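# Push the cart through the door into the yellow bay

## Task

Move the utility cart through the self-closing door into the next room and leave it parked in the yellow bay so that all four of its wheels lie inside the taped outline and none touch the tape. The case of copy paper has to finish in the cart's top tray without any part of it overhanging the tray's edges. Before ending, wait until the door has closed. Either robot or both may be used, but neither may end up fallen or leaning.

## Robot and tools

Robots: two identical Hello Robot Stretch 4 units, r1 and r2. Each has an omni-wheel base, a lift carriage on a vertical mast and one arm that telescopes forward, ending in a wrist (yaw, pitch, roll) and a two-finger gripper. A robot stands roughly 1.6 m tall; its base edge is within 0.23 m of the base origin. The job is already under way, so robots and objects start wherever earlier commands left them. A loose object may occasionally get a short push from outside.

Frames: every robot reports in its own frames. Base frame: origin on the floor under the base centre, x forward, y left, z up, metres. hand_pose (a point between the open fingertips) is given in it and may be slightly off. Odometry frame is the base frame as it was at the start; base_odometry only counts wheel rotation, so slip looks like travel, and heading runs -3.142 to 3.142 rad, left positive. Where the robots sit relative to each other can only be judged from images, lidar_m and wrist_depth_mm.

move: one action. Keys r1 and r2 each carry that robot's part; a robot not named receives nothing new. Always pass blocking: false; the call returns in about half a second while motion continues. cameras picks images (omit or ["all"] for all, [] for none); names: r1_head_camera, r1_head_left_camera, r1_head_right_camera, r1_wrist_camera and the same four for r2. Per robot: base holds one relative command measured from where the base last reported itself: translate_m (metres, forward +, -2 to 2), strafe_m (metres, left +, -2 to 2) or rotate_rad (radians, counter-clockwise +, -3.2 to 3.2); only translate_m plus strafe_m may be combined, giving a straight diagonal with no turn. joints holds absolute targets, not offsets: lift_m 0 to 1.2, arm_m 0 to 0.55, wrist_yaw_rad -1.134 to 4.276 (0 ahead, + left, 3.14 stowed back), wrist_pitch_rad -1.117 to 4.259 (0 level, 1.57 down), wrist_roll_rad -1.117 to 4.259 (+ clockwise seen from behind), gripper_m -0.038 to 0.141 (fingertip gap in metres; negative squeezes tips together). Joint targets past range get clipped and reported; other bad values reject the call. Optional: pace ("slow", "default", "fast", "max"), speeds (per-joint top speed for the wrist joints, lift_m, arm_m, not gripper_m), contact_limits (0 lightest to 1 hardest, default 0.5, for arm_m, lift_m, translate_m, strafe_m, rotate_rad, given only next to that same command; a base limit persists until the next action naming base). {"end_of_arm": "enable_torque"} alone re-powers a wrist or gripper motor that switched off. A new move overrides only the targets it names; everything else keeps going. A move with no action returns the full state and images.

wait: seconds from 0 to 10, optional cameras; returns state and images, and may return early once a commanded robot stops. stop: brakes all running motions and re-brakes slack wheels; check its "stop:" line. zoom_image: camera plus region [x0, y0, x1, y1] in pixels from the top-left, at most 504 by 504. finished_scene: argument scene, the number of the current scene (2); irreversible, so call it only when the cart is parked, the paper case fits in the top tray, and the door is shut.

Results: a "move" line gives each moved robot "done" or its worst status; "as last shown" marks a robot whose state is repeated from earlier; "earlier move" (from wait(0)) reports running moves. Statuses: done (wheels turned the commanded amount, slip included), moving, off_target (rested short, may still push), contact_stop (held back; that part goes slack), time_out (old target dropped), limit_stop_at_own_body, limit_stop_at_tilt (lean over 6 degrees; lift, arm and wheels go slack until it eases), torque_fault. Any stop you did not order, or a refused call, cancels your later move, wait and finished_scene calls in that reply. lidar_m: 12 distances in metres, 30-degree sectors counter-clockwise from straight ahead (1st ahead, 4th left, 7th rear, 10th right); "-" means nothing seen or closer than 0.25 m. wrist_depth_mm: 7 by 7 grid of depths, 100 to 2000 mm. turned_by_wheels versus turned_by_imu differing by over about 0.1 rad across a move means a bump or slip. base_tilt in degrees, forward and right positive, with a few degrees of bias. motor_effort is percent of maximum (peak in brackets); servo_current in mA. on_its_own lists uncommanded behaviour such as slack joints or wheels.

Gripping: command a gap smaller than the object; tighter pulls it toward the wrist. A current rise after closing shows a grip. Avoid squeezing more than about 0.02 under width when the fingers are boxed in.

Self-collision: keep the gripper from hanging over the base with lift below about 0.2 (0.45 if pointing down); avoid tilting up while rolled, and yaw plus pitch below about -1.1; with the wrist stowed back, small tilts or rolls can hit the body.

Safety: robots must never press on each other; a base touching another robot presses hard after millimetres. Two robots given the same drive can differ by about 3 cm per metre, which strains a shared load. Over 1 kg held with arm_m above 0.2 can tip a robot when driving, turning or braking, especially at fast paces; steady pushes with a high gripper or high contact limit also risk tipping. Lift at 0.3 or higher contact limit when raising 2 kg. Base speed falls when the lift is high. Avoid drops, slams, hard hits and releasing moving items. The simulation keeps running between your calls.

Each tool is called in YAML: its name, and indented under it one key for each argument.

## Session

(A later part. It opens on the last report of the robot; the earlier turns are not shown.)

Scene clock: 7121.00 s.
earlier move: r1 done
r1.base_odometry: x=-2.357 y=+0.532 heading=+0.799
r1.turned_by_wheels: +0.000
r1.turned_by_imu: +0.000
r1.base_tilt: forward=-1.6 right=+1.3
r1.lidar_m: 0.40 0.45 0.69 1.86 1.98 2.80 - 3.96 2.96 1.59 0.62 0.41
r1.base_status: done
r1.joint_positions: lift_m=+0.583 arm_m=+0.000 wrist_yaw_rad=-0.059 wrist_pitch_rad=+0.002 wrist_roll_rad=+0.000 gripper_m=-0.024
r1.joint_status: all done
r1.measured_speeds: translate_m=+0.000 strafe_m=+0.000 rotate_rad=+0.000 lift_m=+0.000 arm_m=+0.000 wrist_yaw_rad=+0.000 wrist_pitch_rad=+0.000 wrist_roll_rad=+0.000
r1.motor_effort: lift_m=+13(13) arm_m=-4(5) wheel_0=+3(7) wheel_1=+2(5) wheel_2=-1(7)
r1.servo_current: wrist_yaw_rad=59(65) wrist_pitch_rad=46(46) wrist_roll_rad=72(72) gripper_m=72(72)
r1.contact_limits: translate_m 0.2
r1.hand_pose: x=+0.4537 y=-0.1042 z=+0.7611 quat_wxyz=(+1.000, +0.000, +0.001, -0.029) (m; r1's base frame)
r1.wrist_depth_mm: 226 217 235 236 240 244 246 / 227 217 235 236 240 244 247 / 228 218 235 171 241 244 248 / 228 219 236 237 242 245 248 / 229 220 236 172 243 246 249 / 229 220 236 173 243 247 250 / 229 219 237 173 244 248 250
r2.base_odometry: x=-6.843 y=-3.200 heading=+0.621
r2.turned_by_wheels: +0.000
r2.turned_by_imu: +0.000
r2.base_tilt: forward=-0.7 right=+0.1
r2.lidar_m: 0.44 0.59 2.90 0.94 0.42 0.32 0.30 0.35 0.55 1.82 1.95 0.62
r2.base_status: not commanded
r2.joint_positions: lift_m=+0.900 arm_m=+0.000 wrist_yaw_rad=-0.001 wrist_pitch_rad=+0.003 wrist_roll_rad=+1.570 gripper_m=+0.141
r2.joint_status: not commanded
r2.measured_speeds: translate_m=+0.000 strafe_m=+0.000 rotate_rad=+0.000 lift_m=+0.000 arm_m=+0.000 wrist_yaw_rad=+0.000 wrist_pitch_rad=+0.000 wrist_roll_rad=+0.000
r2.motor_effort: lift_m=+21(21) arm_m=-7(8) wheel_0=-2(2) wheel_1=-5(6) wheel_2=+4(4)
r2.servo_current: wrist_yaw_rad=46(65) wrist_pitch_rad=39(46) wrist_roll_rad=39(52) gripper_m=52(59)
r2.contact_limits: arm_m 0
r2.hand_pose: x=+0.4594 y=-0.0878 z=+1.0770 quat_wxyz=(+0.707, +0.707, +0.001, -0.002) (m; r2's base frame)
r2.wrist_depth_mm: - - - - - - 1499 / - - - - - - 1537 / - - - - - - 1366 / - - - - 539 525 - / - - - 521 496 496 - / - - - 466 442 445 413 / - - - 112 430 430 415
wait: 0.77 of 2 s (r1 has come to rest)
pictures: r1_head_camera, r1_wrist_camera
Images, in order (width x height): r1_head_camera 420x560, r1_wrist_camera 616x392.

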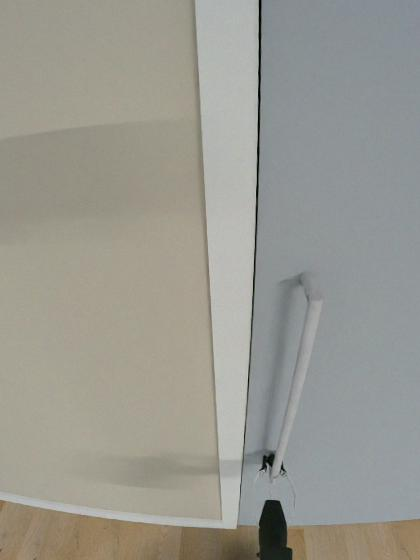

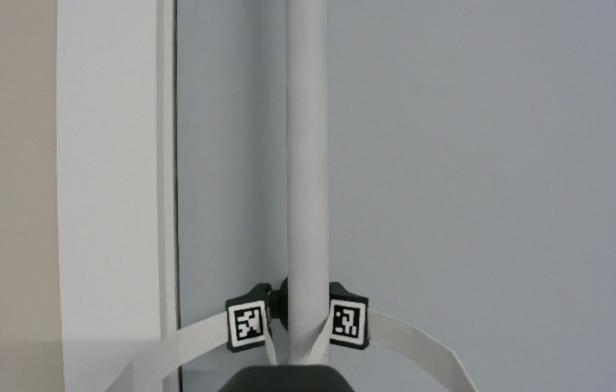

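move:
  r1: {"joints":{"gripper_m":0.13}}
  blocking: false
  cameras: []

wait:
  seconds: 3
  cameras: ["r1_wrist_camera"]

Scene clock: 7132.73 s.
move: r1 moving
r1.base_odometry: x=-2.357 y=+0.532 heading=+0.799
r1.turned_by_wheels: +0.000
r1.turned_by_imu: +0.000
r1.base_tilt: forward=-1.6 right=+1.3
r1.lidar_m: 0.40 0.48 0.68 1.86 1.97 2.78 - 3.93 2.95 1.58 0.65 0.40
r1.base_status: not commanded
r1.joint_positions: lift_m=+0.583 arm_m=+0.000 wrist_yaw_rad=-0.060 wrist_pitch_rad=+0.002 wrist_roll_rad=+0.000 gripper_m=+0.001
r1.joint_status: gripper_m moving
r1.measured_speeds: translate_m=+0.000 strafe_m=+0.000 rotate_rad=+0.000 lift_m=+0.000 arm_m=+0.000 wrist_yaw_rad=-0.001 wrist_pitch_rad=+0.000 wrist_roll_rad=+0.000
r1.motor_effort: lift_m=+13(13) arm_m=-4(4) wheel_0=+3(4) wheel_1=+2(2) wheel_2=-1(1)
r1.servo_current: wrist_yaw_rad=59(65) wrist_pitch_rad=39(46) wrist_roll_rad=52(52) gripper_m=72(72)
r1.contact_limits: translate_m 0.2
r1.hand_pose: x=+0.4536 y=-0.1046 z=+0.7611 quat_wxyz=(+1.000, +0.000, +0.001, -0.030) (m; r1's base frame)
r1.wrist_depth_mm: 226 217 234 173 241 245 248 / 226 218 235 175 241 245 248 / 227 219 236 174 242 246 249 / 227 219 236 237 243 247 251 / 228 220 237 174 243 247 251 / 229 220 236 183 243 249 251 / 229 219 237 182 243 249 252
r2.base_odometry: x=-6.843 y=-3.200 heading=+0.621
r2.turned_by_wheels: +0.000
r2.turned_by_imu: +0.000
r2.base_tilt: forward=-0.7 right=+0.1
r2.lidar_m: 0.42 0.53 2.89 0.96 0.41 0.33 0.31 0.36 0.57 1.82 1.95 0.64
r2.base_status: not commanded
r2.joint_positions: lift_m=+0.900 arm_m=+0.000 wrist_yaw_rad=-0.001 wrist_pitch_rad=+0.003 wrist_roll_rad=+1.570 gripper_m=+0.141
r2.joint_status: not commanded
r2.measured_speeds: translate_m=+0.000 strafe_m=+0.000 rotate_rad=+0.000 lift_m=+0.000 arm_m=+0.000 wrist_yaw_rad=+0.000 wrist_pitch_rad=+0.000 wrist_roll_rad=+0.000
r2.motor_effort: lift_m=+21(21) arm_m=-8(8) wheel_0=-2(2) wheel_1=-6(6) wheel_2=+4(4)
r2.servo_current: wrist_yaw_rad=52(59) wrist_pitch_rad=39(46) wrist_roll_rad=33(52) gripper_m=52(59)
r2.contact_limits: arm_m 0
r2.hand_pose: x=+0.4594 y=-0.0878 z=+1.0770 quat_wxyz=(+0.707, +0.707, +0.001, -0.002) (m; r2's base frame)
r2.wrist_depth_mm: - - - - - - 1499 / - - - - - - 1537 / - - - - - - 1397 / - - - - 535 525 - / - - - 508 496 492 - / - - - 466 442 439 413 / - - - 112 430 427 410
pictures: none
No camera images: "cameras" was empty.

Scene clock: 7134.53 s.
earlier move: r1 done
r1.base_odometry: x=-2.357 y=+0.532 heading=+0.799
r1.turned_by_wheels: +0.000
r1.turned_by_imu: +0.000
r1.base_tilt: forward=-1.6 right=+1.3
r1.lidar_m: 0.40 0.46 0.66 1.87 1.99 2.78 - 3.91 2.94 1.60 0.64 0.41
r1.base_status: not commanded
r1.joint_positions: lift_m=+0.583 arm_m=+0.000 wrist_yaw_rad=-0.061 wrist_pitch_rad=+0.002 wrist_roll_rad=+0.000 gripper_m=+0.130
r1.joint_status: all done
r1.measured_speeds: translate_m=+0.000 strafe_m=+0.000 rotate_rad=+0.000 lift_m=+0.000 arm_m=+0.000 wrist_yaw_rad=+0.000 wrist_pitch_rad=+0.000 wrist_roll_rad=+0.000
r1.motor_effort: lift_m=+13(13) arm_m=+4(4) wheel_0=+3(4) wheel_1=+1(2) wheel_2=-1(1)
r1.servo_current: wrist_yaw_rad=39(65) wrist_pitch_rad=46(46) wrist_roll_rad=65(65) gripper_m=46(98)
r1.contact_limits: translate_m 0.2
r1.hand_pose: x=+0.4534 y=-0.1050 z=+0.7611 quat_wxyz=(+1.000, +0.000, +0.001, -0.031) (m; r1's base frame)
r1.wrist_depth_mm: 225 217 235 171 242 246 249 / 226 218 235 237 243 247 250 / 226 218 236 236 244 247 251 / 217 220 236 238 244 248 251 / 229 220 236 176 244 248 252 / 228 220 196 172 215 249 251 / 229 219 237 240 245 250 253
r2.base_odometry: x=-6.843 y=-3.200 heading=+0.621
r2.turned_by_wheels: +0.000
r2.turned_by_imu: +0.000
r2.base_tilt: forward=-0.6 right=+0.1
r2.lidar_m: 0.43 0.59 2.90 0.92 0.42 0.32 0.31 0.32 0.56 1.84 1.93 0.66
r2.base_status: not commanded
r2.joint_positions: lift_m=+0.900 arm_m=+0.000 wrist_yaw_rad=-0.001 wrist_pitch_rad=+0.003 wrist_roll_rad=+1.570 gripper_m=+0.141
r2.joint_status: not commanded
r2.measured_speeds: translate_m=+0.000 strafe_m=+0.000 rotate_rad=+0.000 lift_m=+0.000 arm_m=+0.000 wrist_yaw_rad=+0.000 wrist_pitch_rad=+0.000 wrist_roll_rad=+0.000
r2.motor_effort: lift_m=+21(22) arm_m=-7(8) wheel_0=-2(2) wheel_1=-6(7) wheel_2=+4(4)
r2.servo_current: wrist_yaw_rad=52(59) wrist_pitch_rad=39(46) wrist_roll_rad=39(65) gripper_m=46(59)
r2.contact_limits: arm_m 0
r2.hand_pose: x=+0.4594 y=-0.0878 z=+1.0770 quat_wxyz=(+0.707, +0.707, +0.001, -0.002) (m; r2's base frame)
r2.wrist_depth_mm: - - - - - - 1499 / - - - - - - 1537 / - - - - - - 1397 / - - - - 539 530 - / - - - 512 492 492 - / - - - 466 442 442 410 / - - - 112 430 427 410
wait: 1.80 of 3 s (r1 has come to rest)
pictures: r1_wrist_camera
Images, in order (width x height): r1_wrist_camera 616x392.

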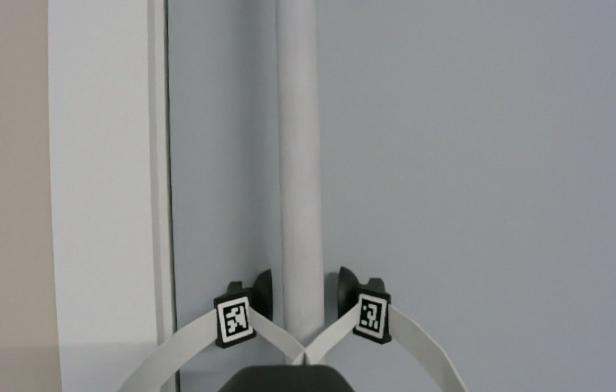

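move:
  r1: {"base":{"translate_m":-0.16},"pace":"slow"}
  blocking: false
  cameras: []

wait:
  seconds: 3
  cameras: ["r1_wrist_camera","r1_head_camera","r2_head_camera"]

Scene clock: 7138.67 s.
move: r1 moving
r1.base_odometry: x=-2.366 y=+0.523 heading=+0.799
r1.turned_by_wheels: +0.000
r1.turned_by_imu: -0.001
r1.base_tilt: forward=-1.6 right=+1.2
r1.lidar_m: 0.40 0.49 0.70 1.86 1.98 2.80 - 3.93 2.93 1.65 0.62 0.41
r1.base_status: translate_m moving
r1.joint_positions: lift_m=+0.583 arm_m=+0.000 wrist_yaw_rad=-0.063 wrist_pitch_rad=+0.002 wrist_roll_rad=+0.000 gripper_m=+0.130
r1.joint_status: not commanded
r1.measured_speeds: translate_m=-0.049 strafe_m=+0.000 rotate_rad=-0.001 lift_m=+0.000 arm_m=+0.000 wrist_yaw_rad=+0.000 wrist_pitch_rad=+0.000 wrist_roll_rad=+0.000
r1.motor_effort: lift_m=+13(13) arm_m=+4(4) wheel_0=-5(8) wheel_1=-5(6) wheel_2=+6(6)
r1.servo_current: wrist_yaw_rad=65(65) wrist_pitch_rad=46(46) wrist_roll_rad=59(59) gripper_m=46(46)
r1.hand_pose: x=+0.4532 y=-0.1053 z=+0.7611 quat_wxyz=(+1.000, +0.000, +0.001, -0.031) (m; r1's base frame)
r1.wrist_depth_mm: 237 229 245 182 253 256 260 / 236 229 246 249 253 257 260 / 238 229 247 248 254 257 262 / 238 230 248 249 255 258 262 / 239 231 249 189 256 259 264 / 239 229 249 250 198 260 263 / 241 231 249 151 257 259 264
r2.base_odometry: x=-6.843 y=-3.200 heading=+0.621
r2.turned_by_wheels: +0.000
r2.turned_by_imu: +0.000
r2.base_tilt: forward=-0.7 right=+0.1
r2.lidar_m: 0.41 0.57 2.90 0.91 0.44 0.32 0.31 0.34 0.57 1.82 1.96 0.66
r2.base_status: not commanded
r2.joint_positions: lift_m=+0.900 arm_m=+0.000 wrist_yaw_rad=-0.001 wrist_pitch_rad=+0.003 wrist_roll_rad=+1.570 gripper_m=+0.141
r2.joint_status: not commanded
r2.measured_speeds: translate_m=+0.000 strafe_m=+0.000 rotate_rad=+0.000 lift_m=+0.000 arm_m=+0.000 wrist_yaw_rad=+0.000 wrist_pitch_rad=+0.000 wrist_roll_rad=+0.000
r2.motor_effort: lift_m=+21(21) arm_m=-7(7) wheel_0=-2(2) wheel_1=-6(6) wheel_2=+3(4)
r2.servo_current: wrist_yaw_rad=39(46) wrist_pitch_rad=39(46) wrist_roll_rad=59(59) gripper_m=52(59)
r2.contact_limits: arm_m 0
r2.hand_pose: x=+0.4594 y=-0.0878 z=+1.0770 quat_wxyz=(+0.707, +0.707, +0.001, -0.002) (m; r2's base frame)
r2.wrist_depth_mm: - - - - - - 1499 / - - - - - - 1537 / - - - - - - 1397 / - - - - 539 530 - / - - - 512 492 492 - / - - - 466 445 442 413 / - - - 112 433 424 410
pictures: none
No camera images: "cameras" was empty.

Scene clock: 7141.07 s.
earlier move: r1 done
r1.base_odometry: x=-2.469 y=+0.417 heading=+0.799
r1.turned_by_wheels: +0.000
r1.turned_by_imu: +0.000
r1.base_tilt: forward=-1.6 right=+1.3
r1.lidar_m: 0.54 0.64 0.91 1.86 1.96 2.78 - 3.93 2.93 2.18 0.86 0.62
r1.base_status: done
r1.joint_positions: lift_m=+0.583 arm_m=+0.000 wrist_yaw_rad=-0.063 wrist_pitch_rad=+0.002 wrist_roll_rad=+0.000 gripper_m=+0.130
r1.joint_status: not commanded
r1.measured_speeds: translate_m=+0.000 strafe_m=+0.000 rotate_rad=+0.000 lift_m=+0.000 arm_m=+0.000 wrist_yaw_rad=+0.000 wrist_pitch_rad=+0.000 wrist_roll_rad=+0.000
r1.motor_effort: lift_m=+13(13) arm_m=+4(4) wheel_0=-3(8) wheel_1=-3(8) wheel_2=+2(7)
r1.servo_current: wrist_yaw_rad=46(78) wrist_pitch_rad=39(46) wrist_roll_rad=39(65) gripper_m=39(52)
r1.hand_pose: x=+0.4532 y=-0.1053 z=+0.7611 quat_wxyz=(+1.000, +0.000, +0.001, -0.031) (m; r1's base frame)
r1.wrist_depth_mm: 382 384 392 394 399 399 402 / 387 384 392 394 399 399 404 / 384 387 392 394 399 402 404 / 387 389 394 394 399 402 404 / 387 389 394 394 402 402 407 / 389 389 392 397 399 407 407 / 387 392 379 145 404 404 410
r2.base_odometry: x=-6.843 y=-3.200 heading=+0.621
r2.turned_by_wheels: +0.000
r2.turned_by_imu: +0.000
r2.base_tilt: forward=-0.7 right=+0.0
r2.lidar_m: 0.42 0.53 2.90 0.95 0.43 0.31 0.31 0.36 0.56 1.82 1.93 0.67
r2.base_status: not commanded
r2.joint_positions: lift_m=+0.900 arm_m=+0.000 wrist_yaw_rad=-0.001 wrist_pitch_rad=+0.003 wrist_roll_rad=+1.570 gripper_m=+0.141
r2.joint_status: not commanded
r2.measured_speeds: translate_m=+0.000 strafe_m=+0.000 rotate_rad=+0.000 lift_m=+0.000 arm_m=+0.000 wrist_yaw_rad=+0.000 wrist_pitch_rad=+0.000 wrist_roll_rad=+0.000
r2.motor_effort: lift_m=+21(22) arm_m=-7(8) wheel_0=-2(2) wheel_1=-6(6) wheel_2=+4(4)
r2.servo_current: wrist_yaw_rad=46(59) wrist_pitch_rad=39(46) wrist_roll_rad=33(59) gripper_m=52(59)
r2.contact_limits: arm_m 0
r2.hand_pose: x=+0.4594 y=-0.0878 z=+1.0770 quat_wxyz=(+0.707, +0.707, +0.001, -0.002) (m; r2's base frame)
r2.wrist_depth_mm: - - - - - - 1464 / - - - - - - 1537 / - - - - - - 1430 / - - - - 539 530 - / - - - 512 492 496 - / - - - 462 442 439 413 / - - - 112 430 427 410
wait: 2.40 of 3 s (r1 has come to rest)
pictures: r1_head_camera, r1_wrist_camera, r2_head_camera
Images, in order (width x height): r1_head_camera 420x560, r1_wrist_camera 616x392, r2_head_camera 420x560.

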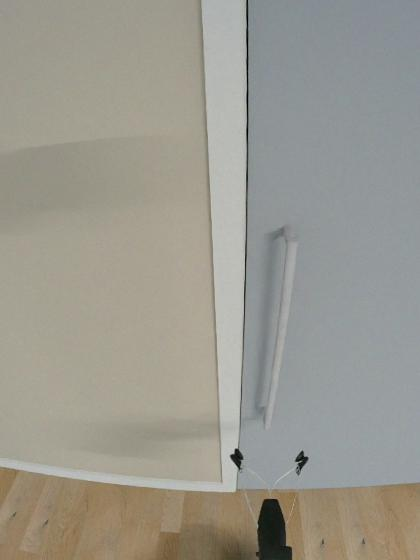

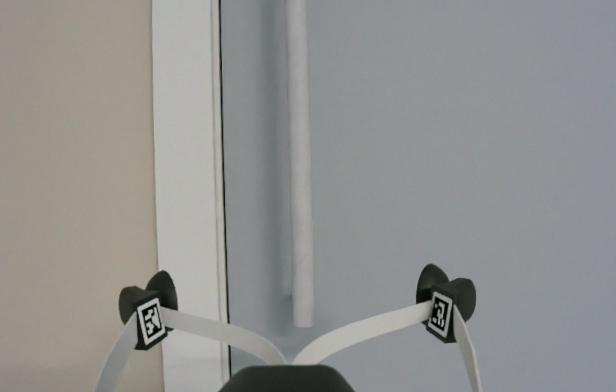

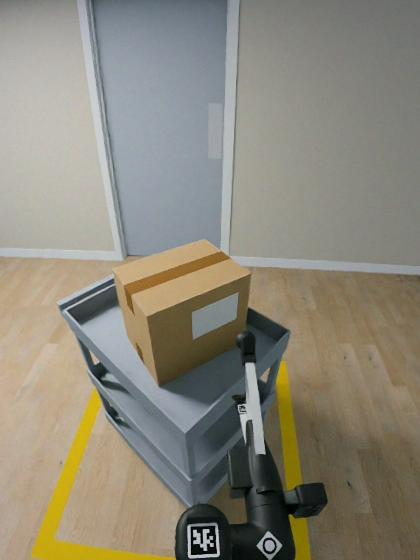

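zoom_image:
  camera: "r2_head_camera"
  region: [70, 0, 250, 260]

zoom_image:
  camera: "r2_head_camera"
  region: [30, 330, 330, 560]

zoom_image:
  camera: "r1_head_camera"
  region: [180, 300, 320, 520]

Scaled by 1.938 from the camera's 420x560 image, which has a finer 1200x1600 frame.

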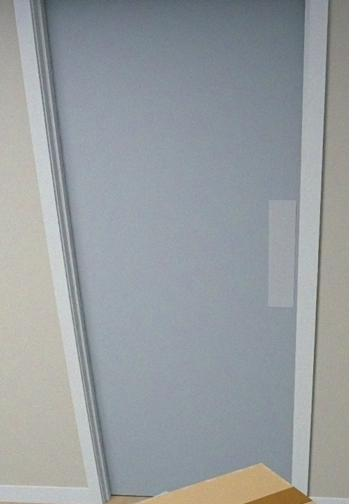

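Scaled by 1.680 from the camera's 420x560 image, which has a finer 1200x1600 frame.

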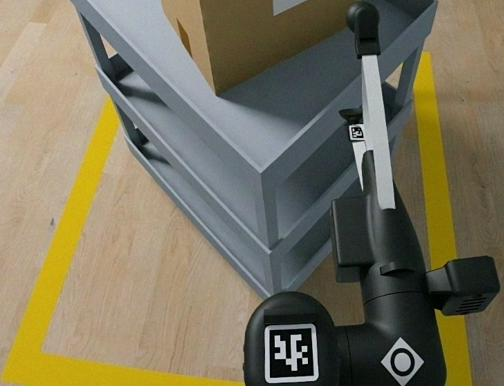

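Scaled by 2.291 from the camera's 420x560 image, which has a finer 600x800 frame.

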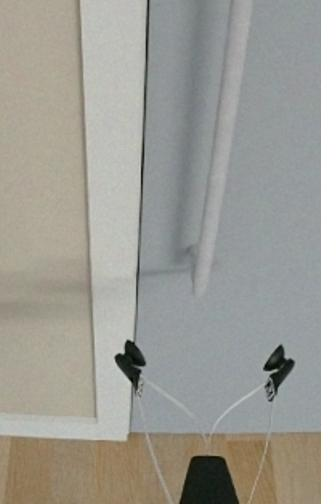

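move:
  r2: {"base":{"strafe_m":-0.7},"joints":{"lift_m":1.0}}
  blocking: false
  cameras: []

wait:
  seconds: 6
  cameras: ["r2_head_camera","r2_head_left_camera"]

Scene clock: 7181.27 s.
move: r2 moving
r1.base_odometry: x=-2.469 y=+0.417 heading=+0.799
r1.turned_by_wheels: +0.000
r1.turned_by_imu: +0.000
r1.base_tilt: forward=-1.6 right=+1.3
r1.lidar_m: 0.54 0.62 0.91 1.86 1.98 2.77 - 3.92 2.95 2.14 0.86 0.63
r1.base_status: not commanded
r1.joint_positions: lift_m=+0.583 arm_m=+0.000 wrist_yaw_rad=-0.063 wrist_pitch_rad=+0.002 wrist_roll_rad=+0.000 gripper_m=+0.130
r1.joint_status: not commanded
r1.measured_speeds: translate_m=+0.000 strafe_m=+0.000 rotate_rad=+0.000 lift_m=+0.000 arm_m=+0.000 wrist_yaw_rad=+0.000 wrist_pitch_rad=+0.000 wrist_roll_rad=+0.000
r1.motor_effort: lift_m=+13(13) arm_m=+3(4) wheel_0=-3(3) wheel_1=-3(3) wheel_2=+2(2)
r1.servo_current: wrist_yaw_rad=39(65) wrist_pitch_rad=39(52) wrist_roll_rad=39(52) gripper_m=39(46)
r1.hand_pose: x=+0.4532 y=-0.1053 z=+0.7611 quat_wxyz=(+1.000, +0.000, +0.001, -0.031) (m; r1's base frame)
r1.wrist_depth_mm: 384 384 389 394 394 402 404 / 384 387 392 394 399 402 404 / 384 389 392 394 399 402 404 / 384 387 394 397 399 402 404 / 387 389 394 397 399 404 404 / 389 389 389 399 399 407 407 / 389 389 382 145 402 404 410
r2.base_odometry: x=-6.822 y=-3.229 heading=+0.621
r2.turned_by_wheels: +0.000
r2.turned_by_imu: +0.000
r2.base_tilt: forward=-0.7 right=+0.1
r2.lidar_m: 0.40 0.52 2.95 0.91 0.42 0.32 0.32 0.37 0.56 1.79 1.91 0.68
r2.base_status: strafe_m moving
r2.joint_positions: lift_m=+0.938 arm_m=+0.000 wrist_yaw_rad=-0.001 wrist_pitch_rad=+0.003 wrist_roll_rad=+1.570 gripper_m=+0.141
r2.joint_status: lift_m moving
r2.measured_speeds: translate_m=+0.000 strafe_m=-0.141 rotate_rad=+0.000 lift_m=+0.146 arm_m=+0.000 wrist_yaw_rad=+0.000 wrist_pitch_rad=+0.000 wrist_roll_rad=+0.000
r2.motor_effort: lift_m=+22(25) arm_m=-7(7) wheel_0=+12(14) wheel_1=-11(13) wheel_2=+1(3)
r2.servo_current: wrist_yaw_rad=46(52) wrist_pitch_rad=46(46) wrist_roll_rad=46(59) gripper_m=59(59)
r2.contact_limits: arm_m 0
r2.hand_pose: x=+0.4594 y=-0.0878 z=+1.1150 quat_wxyz=(+0.707, +0.707, +0.001, -0.002) (m; r2's base frame)
r2.wrist_depth_mm: - - - - - - 1576 / - - - - - - 1576 / - - - - - - 480 / - - - - - 544 - / - - - - 508 512 - / - - - 496 466 455 452 / - - - 112 445 439 436
pictures: none
No camera images: "cameras" was empty.

Scene clock: 7184.67 s.
earlier move: r2 done
r1.base_odometry: x=-2.469 y=+0.417 heading=+0.799
r1.turned_by_wheels: +0.000
r1.turned_by_imu: +0.000
r1.base_tilt: forward=-1.6 right=+1.3
r1.lidar_m: 0.57 0.61 0.87 1.86 1.98 2.76 - 3.90 2.96 2.14 0.84 0.62
r1.base_status: not commanded
r1.joint_positions: lift_m=+0.583 arm_m=+0.000 wrist_yaw_rad=-0.063 wrist_pitch_rad=+0.002 wrist_roll_rad=+0.000 gripper_m=+0.130
r1.joint_status: not commanded
r1.measured_speeds: translate_m=+0.000 strafe_m=+0.000 rotate_rad=+0.000 lift_m=+0.000 arm_m=+0.000 wrist_yaw_rad=+0.000 wrist_pitch_rad=+0.000 wrist_roll_rad=+0.000
r1.motor_effort: lift_m=+13(13) arm_m=+4(4) wheel_0=-3(3) wheel_1=-3(4) wheel_2=+2(2)
r1.servo_current: wrist_yaw_rad=59(72) wrist_pitch_rad=39(52) wrist_roll_rad=39(65) gripper_m=39(52)
r1.hand_pose: x=+0.4532 y=-0.1053 z=+0.7611 quat_wxyz=(+1.000, +0.000, +0.001, -0.031) (m; r1's base frame)
r1.wrist_depth_mm: 384 387 392 394 397 399 402 / 384 384 392 392 397 402 402 / 384 384 392 394 397 402 404 / 384 389 394 394 399 402 404 / 387 392 394 397 402 404 407 / 387 392 392 397 399 404 407 / 389 389 379 145 404 404 407
r2.base_odometry: x=-6.436 y=-3.769 heading=+0.621
r2.turned_by_wheels: +0.000
r2.turned_by_imu: +0.001
r2.base_tilt: forward=-0.7 right=+0.0
r2.lidar_m: 2.35 0.79 0.80 1.15 0.54 0.40 0.39 0.42 0.70 1.13 1.21 1.86
r2.base_status: done
r2.joint_positions: lift_m=+1.000 arm_m=+0.000 wrist_yaw_rad=-0.001 wrist_pitch_rad=+0.003 wrist_roll_rad=+1.570 gripper_m=+0.141
r2.joint_status: all done
r2.measured_speeds: translate_m=+0.000 strafe_m=+0.000 rotate_rad=+0.000 lift_m=+0.000 arm_m=+0.000 wrist_yaw_rad=+0.000 wrist_pitch_rad=+0.000 wrist_roll_rad=+0.000
r2.motor_effort: lift_m=+21(25) arm_m=-7(8) wheel_0=+3(14) wheel_1=+0(13) wheel_2=+0(3)
r2.servo_current: wrist_yaw_rad=39(65) wrist_pitch_rad=39(52) wrist_roll_rad=39(59) gripper_m=52(59)
r2.contact_limits: arm_m 0
r2.hand_pose: x=+0.4594 y=-0.0878 z=+1.1770 quat_wxyz=(+0.707, +0.707, +0.001, -0.002) (m; r2's base frame)
r2.wrist_depth_mm: - - - - - - 1661 / - - - - - - 1618 / - - - - - - 1661 / - - - - - - 1756 / - - - - - - 1708 / - - - - - - 1708 / - - - 112 - - 1661
wait: 3.40 of 6 s (r2 has come to rest)
pictures: r2_head_camera, r2_head_left_camera
Images, in order (width x height): r2_head_camera 420x560, r2_head_left_camera 420x672.

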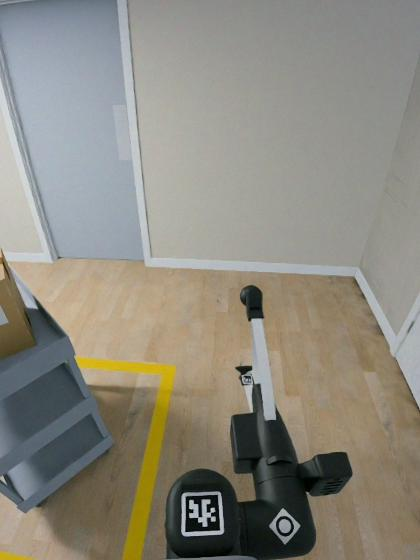

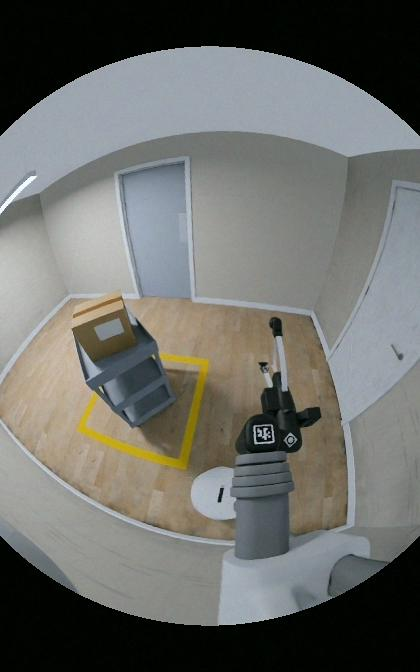

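move:
  r2: {"base":{"rotate_rad":0.62},"pace":"slow"}
  blocking: false
  cameras: []

wait:
  seconds: 4
  cameras: ["r2_head_camera"]

zoom_image:
  camera: "r2_head_camera"
  region: [60, 300, 360, 560]

Scene clock: 7189.20 s.
move: r2 moving
r1.base_odometry: x=-2.469 y=+0.417 heading=+0.799
r1.turned_by_wheels: +0.000
r1.turned_by_imu: +0.000
r1.base_tilt: forward=-1.6 right=+1.3
r1.lidar_m: 0.56 0.63 0.92 1.83 1.99 2.81 - 3.92 2.94 2.16 0.85 0.64
r1.base_status: not commanded
r1.joint_positions: lift_m=+0.583 arm_m=+0.000 wrist_yaw_rad=-0.063 wrist_pitch_rad=+0.002 wrist_roll_rad=+0.000 gripper_m=+0.130
r1.joint_status: not commanded
r1.measured_speeds: translate_m=+0.000 strafe_m=+0.000 rotate_rad=+0.000 lift_m=+0.000 arm_m=+0.000 wrist_yaw_rad=+0.000 wrist_pitch_rad=+0.000 wrist_roll_rad=+0.000
r1.motor_effort: lift_m=+13(13) arm_m=+4(4) wheel_0=-2(3) wheel_1=-3(4) wheel_2=+2(2)
r1.servo_current: wrist_yaw_rad=59(65) wrist_pitch_rad=46(52) wrist_roll_rad=46(59) gripper_m=39(52)
r1.hand_pose: x=+0.4532 y=-0.1053 z=+0.7611 quat_wxyz=(+1.000, +0.000, +0.001, -0.031) (m; r1's base frame)
r1.wrist_depth_mm: 379 384 392 394 397 399 404 / 384 387 392 394 397 402 404 / 382 389 392 394 399 404 404 / 384 387 394 394 399 402 404 / 387 389 392 397 399 402 404 / 387 389 392 397 399 404 410 / 387 392 382 145 404 402 410
r2.base_odometry: x=-6.436 y=-3.769 heading=+0.746
r2.turned_by_wheels: +0.125
r2.turned_by_imu: +0.122
r2.base_tilt: forward=-0.7 right=+0.1
r2.lidar_m: 2.36 0.78 0.81 0.89 0.48 0.39 0.41 0.47 0.82 1.12 1.29 2.28
r2.base_status: rotate_rad moving
r2.joint_positions: lift_m=+1.000 arm_m=+0.000 wrist_yaw_rad=-0.001 wrist_pitch_rad=+0.003 wrist_roll_rad=+1.570 gripper_m=+0.141
r2.joint_status: not commanded
r2.measured_speeds: translate_m=-0.001 strafe_m=+0.000 rotate_rad=+0.486 lift_m=+0.000 arm_m=+0.000 wrist_yaw_rad=+0.000 wrist_pitch_rad=+0.000 wrist_roll_rad=+0.000
r2.motor_effort: lift_m=+21(21) arm_m=-7(8) wheel_0=-8(8) wheel_1=-8(9) wheel_2=-9(9)
r2.servo_current: wrist_yaw_rad=52(52) wrist_pitch_rad=52(52) wrist_roll_rad=39(52) gripper_m=52(59)
r2.contact_limits: arm_m 0
r2.hand_pose: x=+0.4594 y=-0.0878 z=+1.1770 quat_wxyz=(+0.707, +0.707, +0.001, -0.002) (m; r2's base frame)
r2.wrist_depth_mm: - - - - - - 1661 / - - - - - - 1661 / - - - - - - 1661 / - - - - - - 1661 / - - - - - - 1708 / - - - - - - 1661 / - - - 112 - - 1708
pictures: none
No camera images: "cameras" was empty.

Scene clock: 7190.57 s.
earlier move: r2 done
r1.base_odometry: x=-2.469 y=+0.417 heading=+0.799
r1.turned_by_wheels: +0.000
r1.turned_by_imu: +0.000
r1.base_tilt: forward=-1.6 right=+1.3
r1.lidar_m: 0.56 0.63 0.92 1.86 1.96 2.78 - 3.91 2.92 2.12 0.87 0.62
r1.base_status: not commanded
r1.joint_positions: lift_m=+0.583 arm_m=+0.000 wrist_yaw_rad=-0.063 wrist_pitch_rad=+0.002 wrist_roll_rad=+0.000 gripper_m=+0.130
r1.joint_status: not commanded
r1.measured_speeds: translate_m=+0.000 strafe_m=+0.000 rotate_rad=+0.000 lift_m=+0.000 arm_m=+0.000 wrist_yaw_rad=+0.000 wrist_pitch_rad=+0.000 wrist_roll_rad=+0.000
r1.motor_effort: lift_m=+13(13) arm_m=+4(4) wheel_0=-3(3) wheel_1=-3(4) wheel_2=+2(2)
r1.servo_current: wrist_yaw_rad=52(65) wrist_pitch_rad=39(52) wrist_roll_rad=59(72) gripper_m=46(52)
r1.hand_pose: x=+0.4532 y=-0.1053 z=+0.7611 quat_wxyz=(+1.000, +0.000, +0.001, -0.031) (m; r1's base frame)
r1.wrist_depth_mm: 384 384 392 392 397 399 402 / 382 387 392 392 397 402 404 / 384 389 392 394 399 404 404 / 387 387 392 394 399 404 404 / 387 389 394 397 399 402 407 / 387 389 392 397 399 404 407 / 389 389 382 145 404 404 407
r2.base_odometry: x=-6.436 y=-3.769 heading=+1.240
r2.turned_by_wheels: +0.494
r2.turned_by_imu: +0.481
r2.base_tilt: forward=-0.7 right=+0.1
r2.lidar_m: 0.79 0.80 0.96 0.46 0.37 0.40 0.44 0.76 1.13 1.27 2.16 2.35
r2.base_status: done
r2.joint_positions: lift_m=+1.000 arm_m=+0.000 wrist_yaw_rad=-0.001 wrist_pitch_rad=+0.003 wrist_roll_rad=+1.570 gripper_m=+0.141
r2.joint_status: not commanded
r2.measured_speeds: translate_m=+0.000 strafe_m=+0.000 rotate_rad=+0.000 lift_m=+0.000 arm_m=+0.000 wrist_yaw_rad=+0.000 wrist_pitch_rad=+0.000 wrist_roll_rad=+0.000
r2.motor_effort: lift_m=+21(21) arm_m=-7(8) wheel_0=-4(8) wheel_1=-4(9) wheel_2=-6(10)
r2.servo_current: wrist_yaw_rad=52(52) wrist_pitch_rad=39(52) wrist_roll_rad=46(59) gripper_m=46(59)
r2.contact_limits: arm_m 0
r2.hand_pose: x=+0.4594 y=-0.0878 z=+1.1770 quat_wxyz=(+0.707, +0.707, +0.001, -0.002) (m; r2's base frame)
r2.wrist_depth_mm: - - - - - - 1661 / - - - - - - 1661 / - - - - - - 1708 / - - - - - - 1708 / - - - - 759 750 - / - - - - 732 192 - / - - - 112 750 759 -
wait: 1.37 of 4 s (r2 has come to rest)
pictures: r2_head_camera
Images, in order (width x height): r2_head_camera 420x560.

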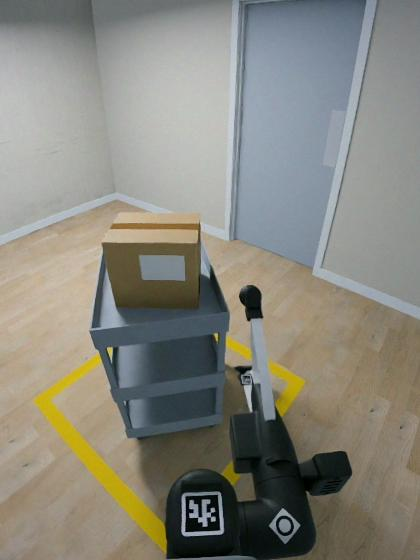

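Scaled by 1.680 from the camera's 420x560 image, which has a finer 1200x1600 frame.

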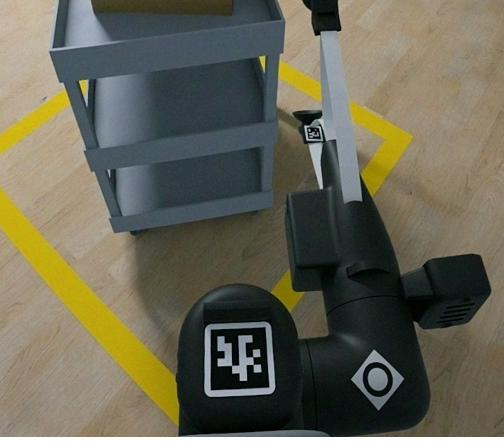

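zoom_image:
  camera: "r2_head_camera"
  region: [100, 390, 250, 470]

zoom_image:
  camera: "r2_head_camera"
  region: [20, 330, 130, 460]

zoom_image:
  camera: "r2_head_camera"
  region: [200, 320, 320, 490]

Scaled by 3.360 from the camera's 420x560 image, which has a finer 1200x1600 frame.

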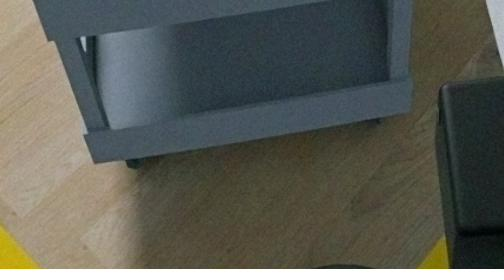

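Scaled by 3.877 from the camera's 420x560 image, which has a finer 1200x1600 frame.

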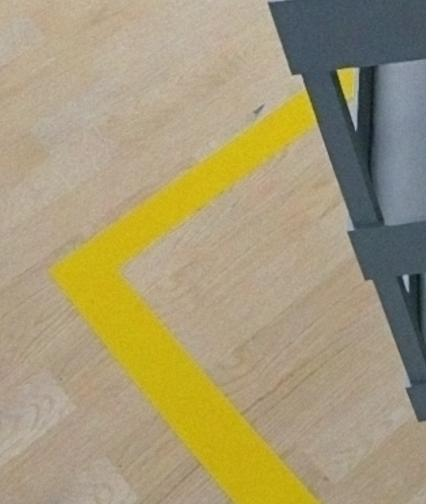

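Scaled by 2.965 from the camera's 420x560 image, which has a finer 1200x1600 frame.

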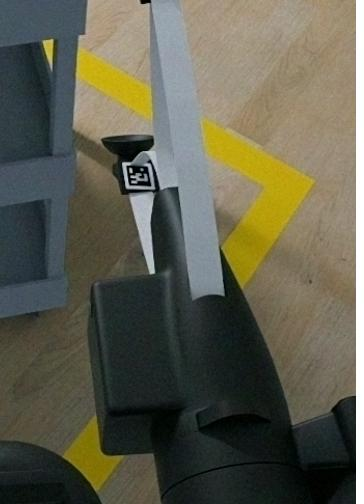

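zoom_image:
  camera: "r2_head_camera"
  region: [20, 390, 180, 560]

zoom_image:
  camera: "r2_head_camera"
  region: [200, 400, 300, 490]

Scaled by 2.965 from the camera's 420x560 image, which has a finer 1200x1600 frame.

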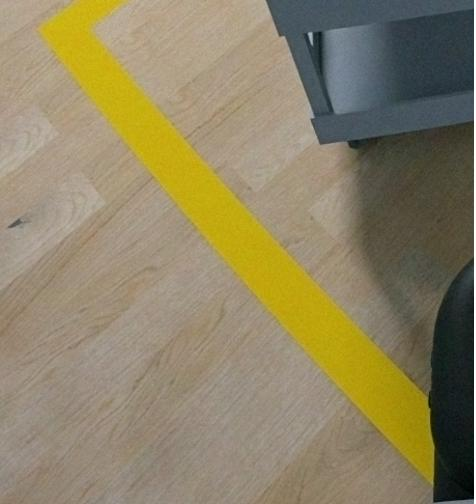

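Scaled by 5.040 from the camera's 420x560 image, which has a finer 1200x1600 frame.

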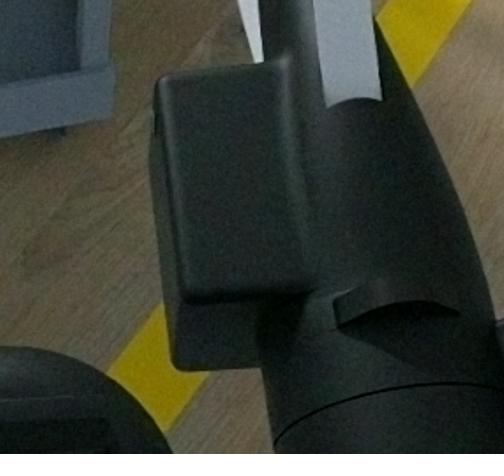

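move:
  r2: {"base":{"translate_m":1.28,"strafe_m":-1.346}}
  blocking: false
  cameras: []

wait:
  seconds: 10
  cameras: ["r2_head_camera"]

Scene clock: 7271.83 s.
move: r2 moving
r1.base_odometry: x=-2.469 y=+0.417 heading=+0.799
r1.turned_by_wheels: +0.000
r1.turned_by_imu: +0.000
r1.base_tilt: forward=-1.6 right=+1.3
r1.lidar_m: 0.54 0.61 0.89 1.86 1.97 2.76 - 3.94 2.95 2.12 0.85 0.62
r1.base_status: not commanded
r1.joint_positions: lift_m=+0.583 arm_m=+0.000 wrist_yaw_rad=-0.063 wrist_pitch_rad=+0.002 wrist_roll_rad=+0.000 gripper_m=+0.130
r1.joint_status: not commanded
r1.measured_speeds: translate_m=+0.000 strafe_m=+0.000 rotate_rad=+0.000 lift_m=+0.000 arm_m=+0.000 wrist_yaw_rad=+0.000 wrist_pitch_rad=+0.000 wrist_roll_rad=+0.000
r1.motor_effort: lift_m=+13(13) arm_m=+4(4) wheel_0=-3(3) wheel_1=-3(4) wheel_2=+2(2)
r1.servo_current: wrist_yaw_rad=52(65) wrist_pitch_rad=39(46) wrist_roll_rad=52(59) gripper_m=39(46)
r1.hand_pose: x=+0.4532 y=-0.1053 z=+0.7611 quat_wxyz=(+1.000, +0.000, +0.001, -0.031) (m; r1's base frame)
r1.wrist_depth_mm: 382 384 389 394 397 402 402 / 384 384 392 392 397 399 402 / 384 387 392 394 399 402 404 / 384 389 392 397 402 404 404 / 387 387 394 397 399 402 407 / 389 389 392 397 399 404 410 / 389 392 379 145 404 404 410
r2.base_odometry: x=-6.407 y=-3.755 heading=+1.240
r2.turned_by_wheels: -0.001
r2.turned_by_imu: +0.000
r2.base_tilt: forward=-0.6 right=+0.0
r2.lidar_m: 0.76 0.78 1.01 0.52 0.43 0.43 0.50 0.85 1.12 1.27 2.14 2.31
r2.base_status: translate_m moving; strafe_m moving
r2.joint_positions: lift_m=+1.000 arm_m=+0.000 wrist_yaw_rad=-0.001 wrist_pitch_rad=+0.003 wrist_roll_rad=+1.570 gripper_m=+0.141
r2.joint_status: not commanded
r2.measured_speeds: translate_m=+0.086 strafe_m=-0.091 rotate_rad=+0.006 lift_m=+0.000 arm_m=+0.000 wrist_yaw_rad=+0.000 wrist_pitch_rad=+0.000 wrist_roll_rad=+0.000
r2.motor_effort: lift_m=+21(21) arm_m=-7(8) wheel_0=+11(11) wheel_1=-6(8) wheel_2=-12(12)
r2.servo_current: wrist_yaw_rad=52(59) wrist_pitch_rad=39(46) wrist_roll_rad=52(59) gripper_m=59(59)
r2.contact_limits: arm_m 0
r2.hand_pose: x=+0.4594 y=-0.0878 z=+1.1770 quat_wxyz=(+0.707, +0.707, +0.001, -0.002) (m; r2's base frame)
r2.wrist_depth_mm: - - - - - - 1618 / - - - - - - 1708 / - - - - - - 1708 / - - - - - - 1708 / - - - - 866 768 - / - - - - 723 191 - / - - - 112 723 723 -
pictures: none
No camera images: "cameras" was empty.

Scene clock: 7278.97 s.
earlier move: r2 done
r1.base_odometry: x=-2.469 y=+0.417 heading=+0.799
r1.turned_by_wheels: +0.000
r1.turned_by_imu: +0.000
r1.base_tilt: forward=-1.6 right=+1.2
r1.lidar_m: 0.54 0.62 0.89 1.85 1.97 2.79 - 3.91 2.94 2.15 0.87 0.61
r1.base_status: not commanded
r1.joint_positions: lift_m=+0.583 arm_m=+0.000 wrist_yaw_rad=-0.063 wrist_pitch_rad=+0.002 wrist_roll_rad=+0.000 gripper_m=+0.130
r1.joint_status: not commanded
r1.measured_speeds: translate_m=+0.000 strafe_m=+0.000 rotate_rad=+0.000 lift_m=+0.000 arm_m=+0.000 wrist_yaw_rad=+0.000 wrist_pitch_rad=+0.000 wrist_roll_rad=+0.000
r1.motor_effort: lift_m=+13(13) arm_m=+4(4) wheel_0=-2(3) wheel_1=-3(4) wheel_2=+2(2)
r1.servo_current: wrist_yaw_rad=46(78) wrist_pitch_rad=46(52) wrist_roll_rad=39(72) gripper_m=39(52)
r1.hand_pose: x=+0.4532 y=-0.1053 z=+0.7611 quat_wxyz=(+1.000, +0.000, +0.001, -0.031) (m; r1's base frame)
r1.wrist_depth_mm: 384 387 392 392 397 397 402 / 384 384 392 392 397 402 404 / 384 389 394 394 399 402 404 / 384 387 392 397 399 402 407 / 387 392 394 397 399 404 407 / 387 392 392 399 399 407 410 / 389 392 382 145 402 404 410
r2.base_odometry: x=-4.747 y=-2.996 heading=+1.240
r2.turned_by_wheels: +0.000
r2.turned_by_imu: +0.003
r2.base_tilt: forward=-0.6 right=+0.1
r2.lidar_m: 0.59 0.99 3.69 1.24 1.24 2.23 1.20 0.99 0.96 0.64 0.53 0.51
r2.base_status: done
r2.joint_positions: lift_m=+1.000 arm_m=+0.000 wrist_yaw_rad=-0.001 wrist_pitch_rad=+0.003 wrist_roll_rad=+1.570 gripper_m=+0.141
r2.joint_status: not commanded
r2.measured_speeds: translate_m=+0.000 strafe_m=+0.000 rotate_rad=+0.000 lift_m=+0.000 arm_m=+0.000 wrist_yaw_rad=+0.000 wrist_pitch_rad=+0.000 wrist_roll_rad=+0.000
r2.motor_effort: lift_m=+21(21) arm_m=-7(8) wheel_0=+1(15) wheel_1=-4(9) wheel_2=-3(12)
r2.servo_current: wrist_yaw_rad=39(65) wrist_pitch_rad=46(52) wrist_roll_rad=46(65) gripper_m=46(59)
r2.contact_limits: arm_m 0
r2.hand_pose: x=+0.4594 y=-0.0878 z=+1.1770 quat_wxyz=(+0.707, +0.707, +0.001, -0.002) (m; r2's base frame)
r2.wrist_depth_mm: 263 265 263 263 265 268 - / - - - - - - - / - - - - - - - / - - - - - - - / - - - - - - - / - 200 186 160 - 188 - / - - - 112 - - -
wait: 7.13 of 10 s (r2 has come to rest)
pictures: r2_head_camera
Images, in order (width x height): r2_head_camera 420x560.

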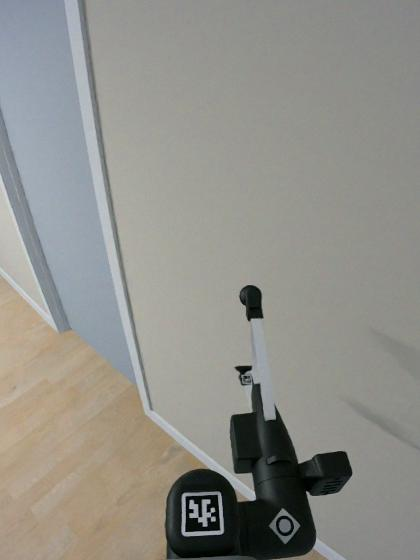

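move:
  r2: {"base":{"rotate_rad":1.64},"pace":"slow"}
  blocking: false
  cameras: []

wait:
  seconds: 5
  cameras: ["r2_head_camera","r2_head_left_camera"]

Scene clock: 7284.03 s.
move: r2 moving
r1.base_odometry: x=-2.469 y=+0.417 heading=+0.799
r1.turned_by_wheels: +0.000
r1.turned_by_imu: +0.000
r1.base_tilt: forward=-1.6 right=+1.3
r1.lidar_m: 0.55 0.65 0.90 1.85 2.01 2.78 - 3.93 2.92 2.19 0.82 0.61
r1.base_status: not commanded
r1.joint_positions: lift_m=+0.583 arm_m=+0.000 wrist_yaw_rad=-0.063 wrist_pitch_rad=+0.002 wrist_roll_rad=+0.000 gripper_m=+0.130
r1.joint_status: not commanded
r1.measured_speeds: translate_m=+0.000 strafe_m=+0.000 rotate_rad=+0.000 lift_m=+0.000 arm_m=+0.000 wrist_yaw_rad=+0.000 wrist_pitch_rad=+0.000 wrist_roll_rad=+0.000
r1.motor_effort: lift_m=+13(13) arm_m=+4(4) wheel_0=-3(3) wheel_1=-3(3) wheel_2=+2(2)
r1.servo_current: wrist_yaw_rad=46(59) wrist_pitch_rad=39(52) wrist_roll_rad=33(59) gripper_m=46(52)
r1.hand_pose: x=+0.4532 y=-0.1053 z=+0.7611 quat_wxyz=(+1.000, +0.000, +0.001, -0.031) (m; r1's base frame)
r1.wrist_depth_mm: 384 384 392 394 397 399 404 / 384 387 392 394 394 402 404 / 384 387 392 394 399 404 404 / 384 389 394 397 399 402 404 / 384 392 392 397 402 404 407 / 387 387 392 399 402 407 410 / 389 392 379 145 402 407 410
r2.base_odometry: x=-4.747 y=-2.996 heading=+1.366
r2.turned_by_wheels: +0.126
r2.turned_by_imu: +0.123
r2.base_tilt: forward=-0.7 right=+0.1
r2.lidar_m: 0.64 1.41 1.31 1.24 2.23 1.84 1.13 1.01 0.93 0.58 0.50 0.51
r2.base_status: rotate_rad moving
r2.joint_positions: lift_m=+1.000 arm_m=+0.000 wrist_yaw_rad=-0.001 wrist_pitch_rad=+0.003 wrist_roll_rad=+1.570 gripper_m=+0.141
r2.joint_status: not commanded
r2.measured_speeds: translate_m=-0.002 strafe_m=+0.001 rotate_rad=+0.491 lift_m=+0.000 arm_m=+0.000 wrist_yaw_rad=+0.000 wrist_pitch_rad=+0.000 wrist_roll_rad=+0.000
r2.motor_effort: lift_m=+21(21) arm_m=-7(8) wheel_0=-6(7) wheel_1=-7(9) wheel_2=-9(10)
r2.servo_current: wrist_yaw_rad=52(65) wrist_pitch_rad=46(46) wrist_roll_rad=39(59) gripper_m=52(59)
r2.contact_limits: arm_m 0
r2.hand_pose: x=+0.4594 y=-0.0878 z=+1.1770 quat_wxyz=(+0.707, +0.707, +0.001, -0.002) (m; r2's base frame)
r2.wrist_depth_mm: - - - - - - - / - - - - - - - / - - - - - - - / - - - - - - - / - - - - - - - / - 200 187 160 - 187 - / 1160 - - 112 - - -
pictures: none
No camera images: "cameras" was empty.

Scene clock: 7286.47 s.
earlier move: r2 done
r1.base_odometry: x=-2.469 y=+0.417 heading=+0.799
r1.turned_by_wheels: +0.000
r1.turned_by_imu: +0.000
r1.base_tilt: forward=-1.6 right=+1.3
r1.lidar_m: 0.56 0.62 0.88 1.88 1.99 2.75 - 3.95 2.93 2.14 0.84 0.63
r1.base_status: not commanded
r1.joint_positions: lift_m=+0.583 arm_m=+0.000 wrist_yaw_rad=-0.063 wrist_pitch_rad=+0.002 wrist_roll_rad=+0.000 gripper_m=+0.130
r1.joint_status: not commanded
r1.measured_speeds: translate_m=+0.000 strafe_m=+0.000 rotate_rad=+0.000 lift_m=+0.000 arm_m=+0.000 wrist_yaw_rad=+0.000 wrist_pitch_rad=+0.000 wrist_roll_rad=+0.000
r1.motor_effort: lift_m=+13(13) arm_m=+4(4) wheel_0=-2(3) wheel_1=-3(4) wheel_2=+2(2)
r1.servo_current: wrist_yaw_rad=46(65) wrist_pitch_rad=39(52) wrist_roll_rad=33(65) gripper_m=39(52)
r1.hand_pose: x=+0.4532 y=-0.1053 z=+0.7611 quat_wxyz=(+1.000, +0.000, +0.001, -0.031) (m; r1's base frame)
r1.wrist_depth_mm: 382 384 389 394 397 402 402 / 384 384 392 392 399 402 404 / 384 387 392 397 399 402 404 / 387 389 394 397 399 402 404 / 387 389 394 394 399 404 407 / 387 389 392 397 399 404 407 / 389 392 384 145 404 404 410
r2.base_odometry: x=-4.747 y=-2.996 heading=+2.879
r2.turned_by_wheels: +1.513
r2.turned_by_imu: +1.473
r2.base_tilt: forward=-0.6 right=+0.1
r2.lidar_m: 1.23 1.29 2.02 1.13 0.99 1.02 0.60 0.50 0.51 0.61 1.21 3.71
r2.base_status: done
r2.joint_positions: lift_m=+1.000 arm_m=+0.000 wrist_yaw_rad=-0.001 wrist_pitch_rad=+0.003 wrist_roll_rad=+1.570 gripper_m=+0.141
r2.joint_status: not commanded
r2.measured_speeds: translate_m=+0.000 strafe_m=+0.000 rotate_rad=+0.000 lift_m=+0.000 arm_m=+0.000 wrist_yaw_rad=+0.000 wrist_pitch_rad=+0.000 wrist_roll_rad=+0.000
r2.motor_effort: lift_m=+21(21) arm_m=-7(8) wheel_0=-4(10) wheel_1=-3(9) wheel_2=-6(10)
r2.servo_current: wrist_yaw_rad=52(65) wrist_pitch_rad=39(52) wrist_roll_rad=52(65) gripper_m=52(59)
r2.contact_limits: arm_m 0
r2.hand_pose: x=+0.4594 y=-0.0878 z=+1.1770 quat_wxyz=(+0.707, +0.707, +0.001, -0.002) (m; r2's base frame)
r2.wrist_depth_mm: - - - - - - 1661 / - - - - - - 1661 / - - - - - - 1661 / - - - - 1397 - 1078 / - - - - 1098 1078 1078 / - - - - 1042 193 1042 / - - - 112 - - 1618
wait: 2.43 of 5 s (r2 has come to rest)
pictures: r2_head_camera, r2_head_left_camera
Images, in order (width x height): r2_head_camera 420x560, r2_head_left_camera 420x672.

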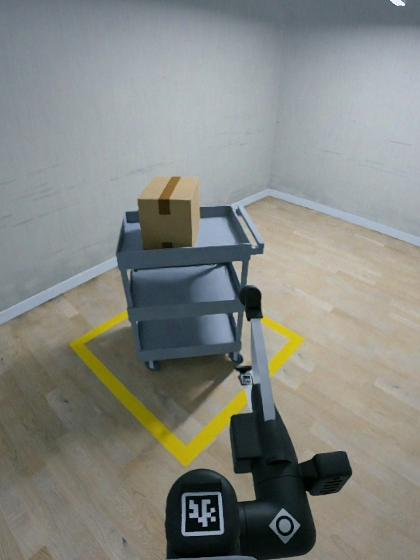

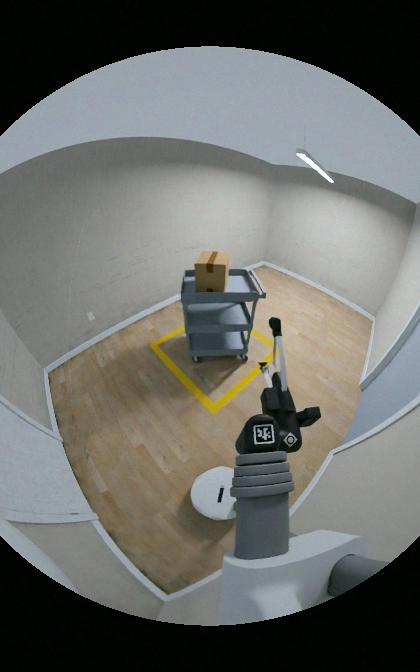

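zoom_image:
  camera: "r2_head_camera"
  region: [60, 290, 310, 470]

zoom_image:
  camera: "r2_head_camera"
  region: [120, 300, 260, 390]

Scaled by 2.016 from the camera's 420x560 image, which has a finer 1200x1600 frame.

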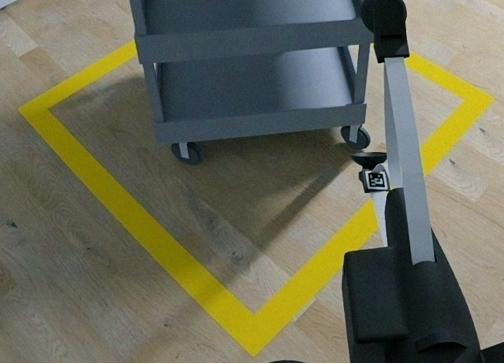

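Scaled by 3.600 from the camera's 420x560 image, which has a finer 1200x1600 frame.

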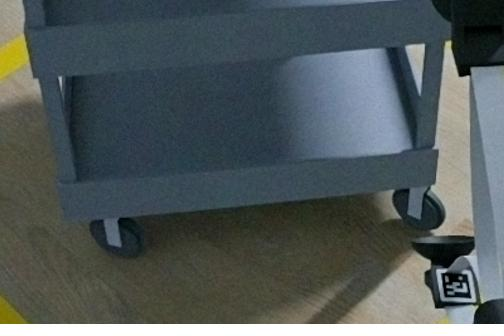

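zoom_image:
  camera: "r2_head_camera"
  region: [100, 160, 280, 290]

Scaled by 2.800 from the camera's 420x560 image, which has a finer 1200x1600 frame.

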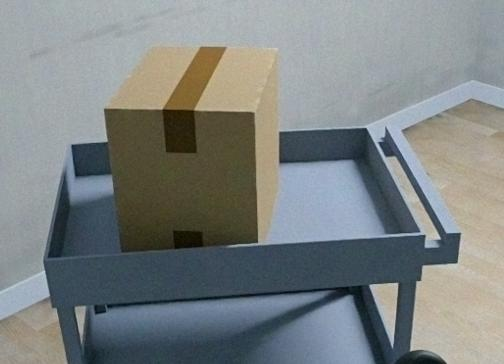

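move:
  blocking: false
  cameras: ["r1_head_camera","r1_wrist_camera","r2_head_camera"]

Scene clock: 7343.97 s.
r1.base_odometry: x=-2.469 y=+0.417 heading=+0.799
r1.turned_by_wheels: +0.000
r1.turned_by_imu: +0.000
r1.base_tilt: forward=-1.6 right=+1.3
r1.lidar_m: 0.53 0.63 0.90 1.86 1.95 2.80 - 3.90 2.94 2.11 0.86 0.62
r1.base_status: not commanded
r1.joint_positions: lift_m=+0.583 arm_m=+0.000 wrist_yaw_rad=-0.063 wrist_pitch_rad=+0.002 wrist_roll_rad=+0.000 gripper_m=+0.130
r1.joint_status: not commanded
r1.measured_speeds: translate_m=+0.000 strafe_m=+0.000 rotate_rad=+0.000 lift_m=+0.000 arm_m=+0.000 wrist_yaw_rad=+0.000 wrist_pitch_rad=+0.000 wrist_roll_rad=+0.000
r1.motor_effort: lift_m=+13(13) arm_m=+4(4) wheel_0=-2(3) wheel_1=-3(4) wheel_2=+2(2)
r1.servo_current: wrist_yaw_rad=52(65) wrist_pitch_rad=46(52) wrist_roll_rad=46(65) gripper_m=46(52)
r1.hand_pose: x=+0.4532 y=-0.1053 z=+0.7611 quat_wxyz=(+1.000, +0.000, +0.001, -0.031) (m; r1's base frame)
r1.wrist_depth_mm: 382 384 389 394 397 399 404 / 387 387 392 394 399 402 402 / 387 387 392 394 399 402 404 / 387 387 394 394 399 402 404 / 387 389 394 394 402 404 407 / 389 389 392 399 399 404 410 / 389 389 379 145 404 404 410
r2.base_odometry: x=-4.747 y=-2.996 heading=+2.879
r2.turned_by_wheels: +0.000
r2.turned_by_imu: +0.000
r2.base_tilt: forward=-0.6 right=+0.0
r2.lidar_m: 1.24 1.25 2.05 1.12 0.99 1.00 0.61 0.50 0.51 0.62 1.22 3.69
r2.base_status: done
r2.joint_positions: lift_m=+1.000 arm_m=+0.000 wrist_yaw_rad=-0.001 wrist_pitch_rad=+0.003 wrist_roll_rad=+1.570 gripper_m=+0.141
r2.joint_status: not commanded
r2.measured_speeds: translate_m=+0.000 strafe_m=+0.000 rotate_rad=+0.000 lift_m=+0.000 arm_m=+0.000 wrist_yaw_rad=+0.000 wrist_pitch_rad=+0.000 wrist_roll_rad=+0.000
r2.motor_effort: lift_m=+21(21) arm_m=-7(8) wheel_0=-4(10) wheel_1=-3(9) wheel_2=-5(10)
r2.servo_current: wrist_yaw_rad=52(65) wrist_pitch_rad=39(52) wrist_roll_rad=46(65) gripper_m=52(59)
r2.contact_limits: arm_m 0
r2.hand_pose: x=+0.4594 y=-0.0878 z=+1.1770 quat_wxyz=(+0.707, +0.707, +0.001, -0.002) (m; r2's base frame)
r2.wrist_depth_mm: - - - - - - 1618 / - - - - - - 1618 / - - - - - - 1618 / - - - - 1430 - 1078 / - - - - 1098 1060 1060 / - - - - 1060 191 1025 / - - - 112 - - 1661
pictures: r1_head_camera, r1_wrist_camera, r2_head_camera
Images, in order (width x height): r1_head_camera 420x560, r1_wrist_camera 616x392, r2_head_camera 420x560.

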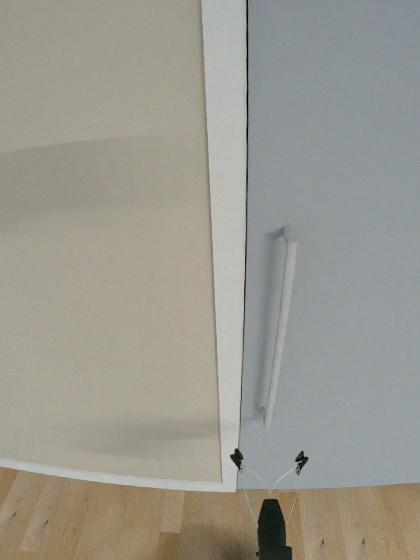

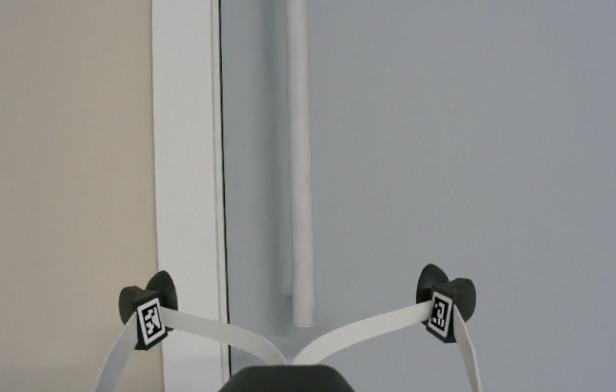

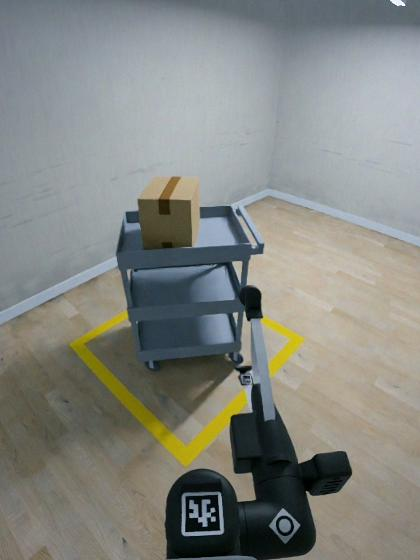

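finished_scene:
  scene: 2

The scene is finished: the task was done.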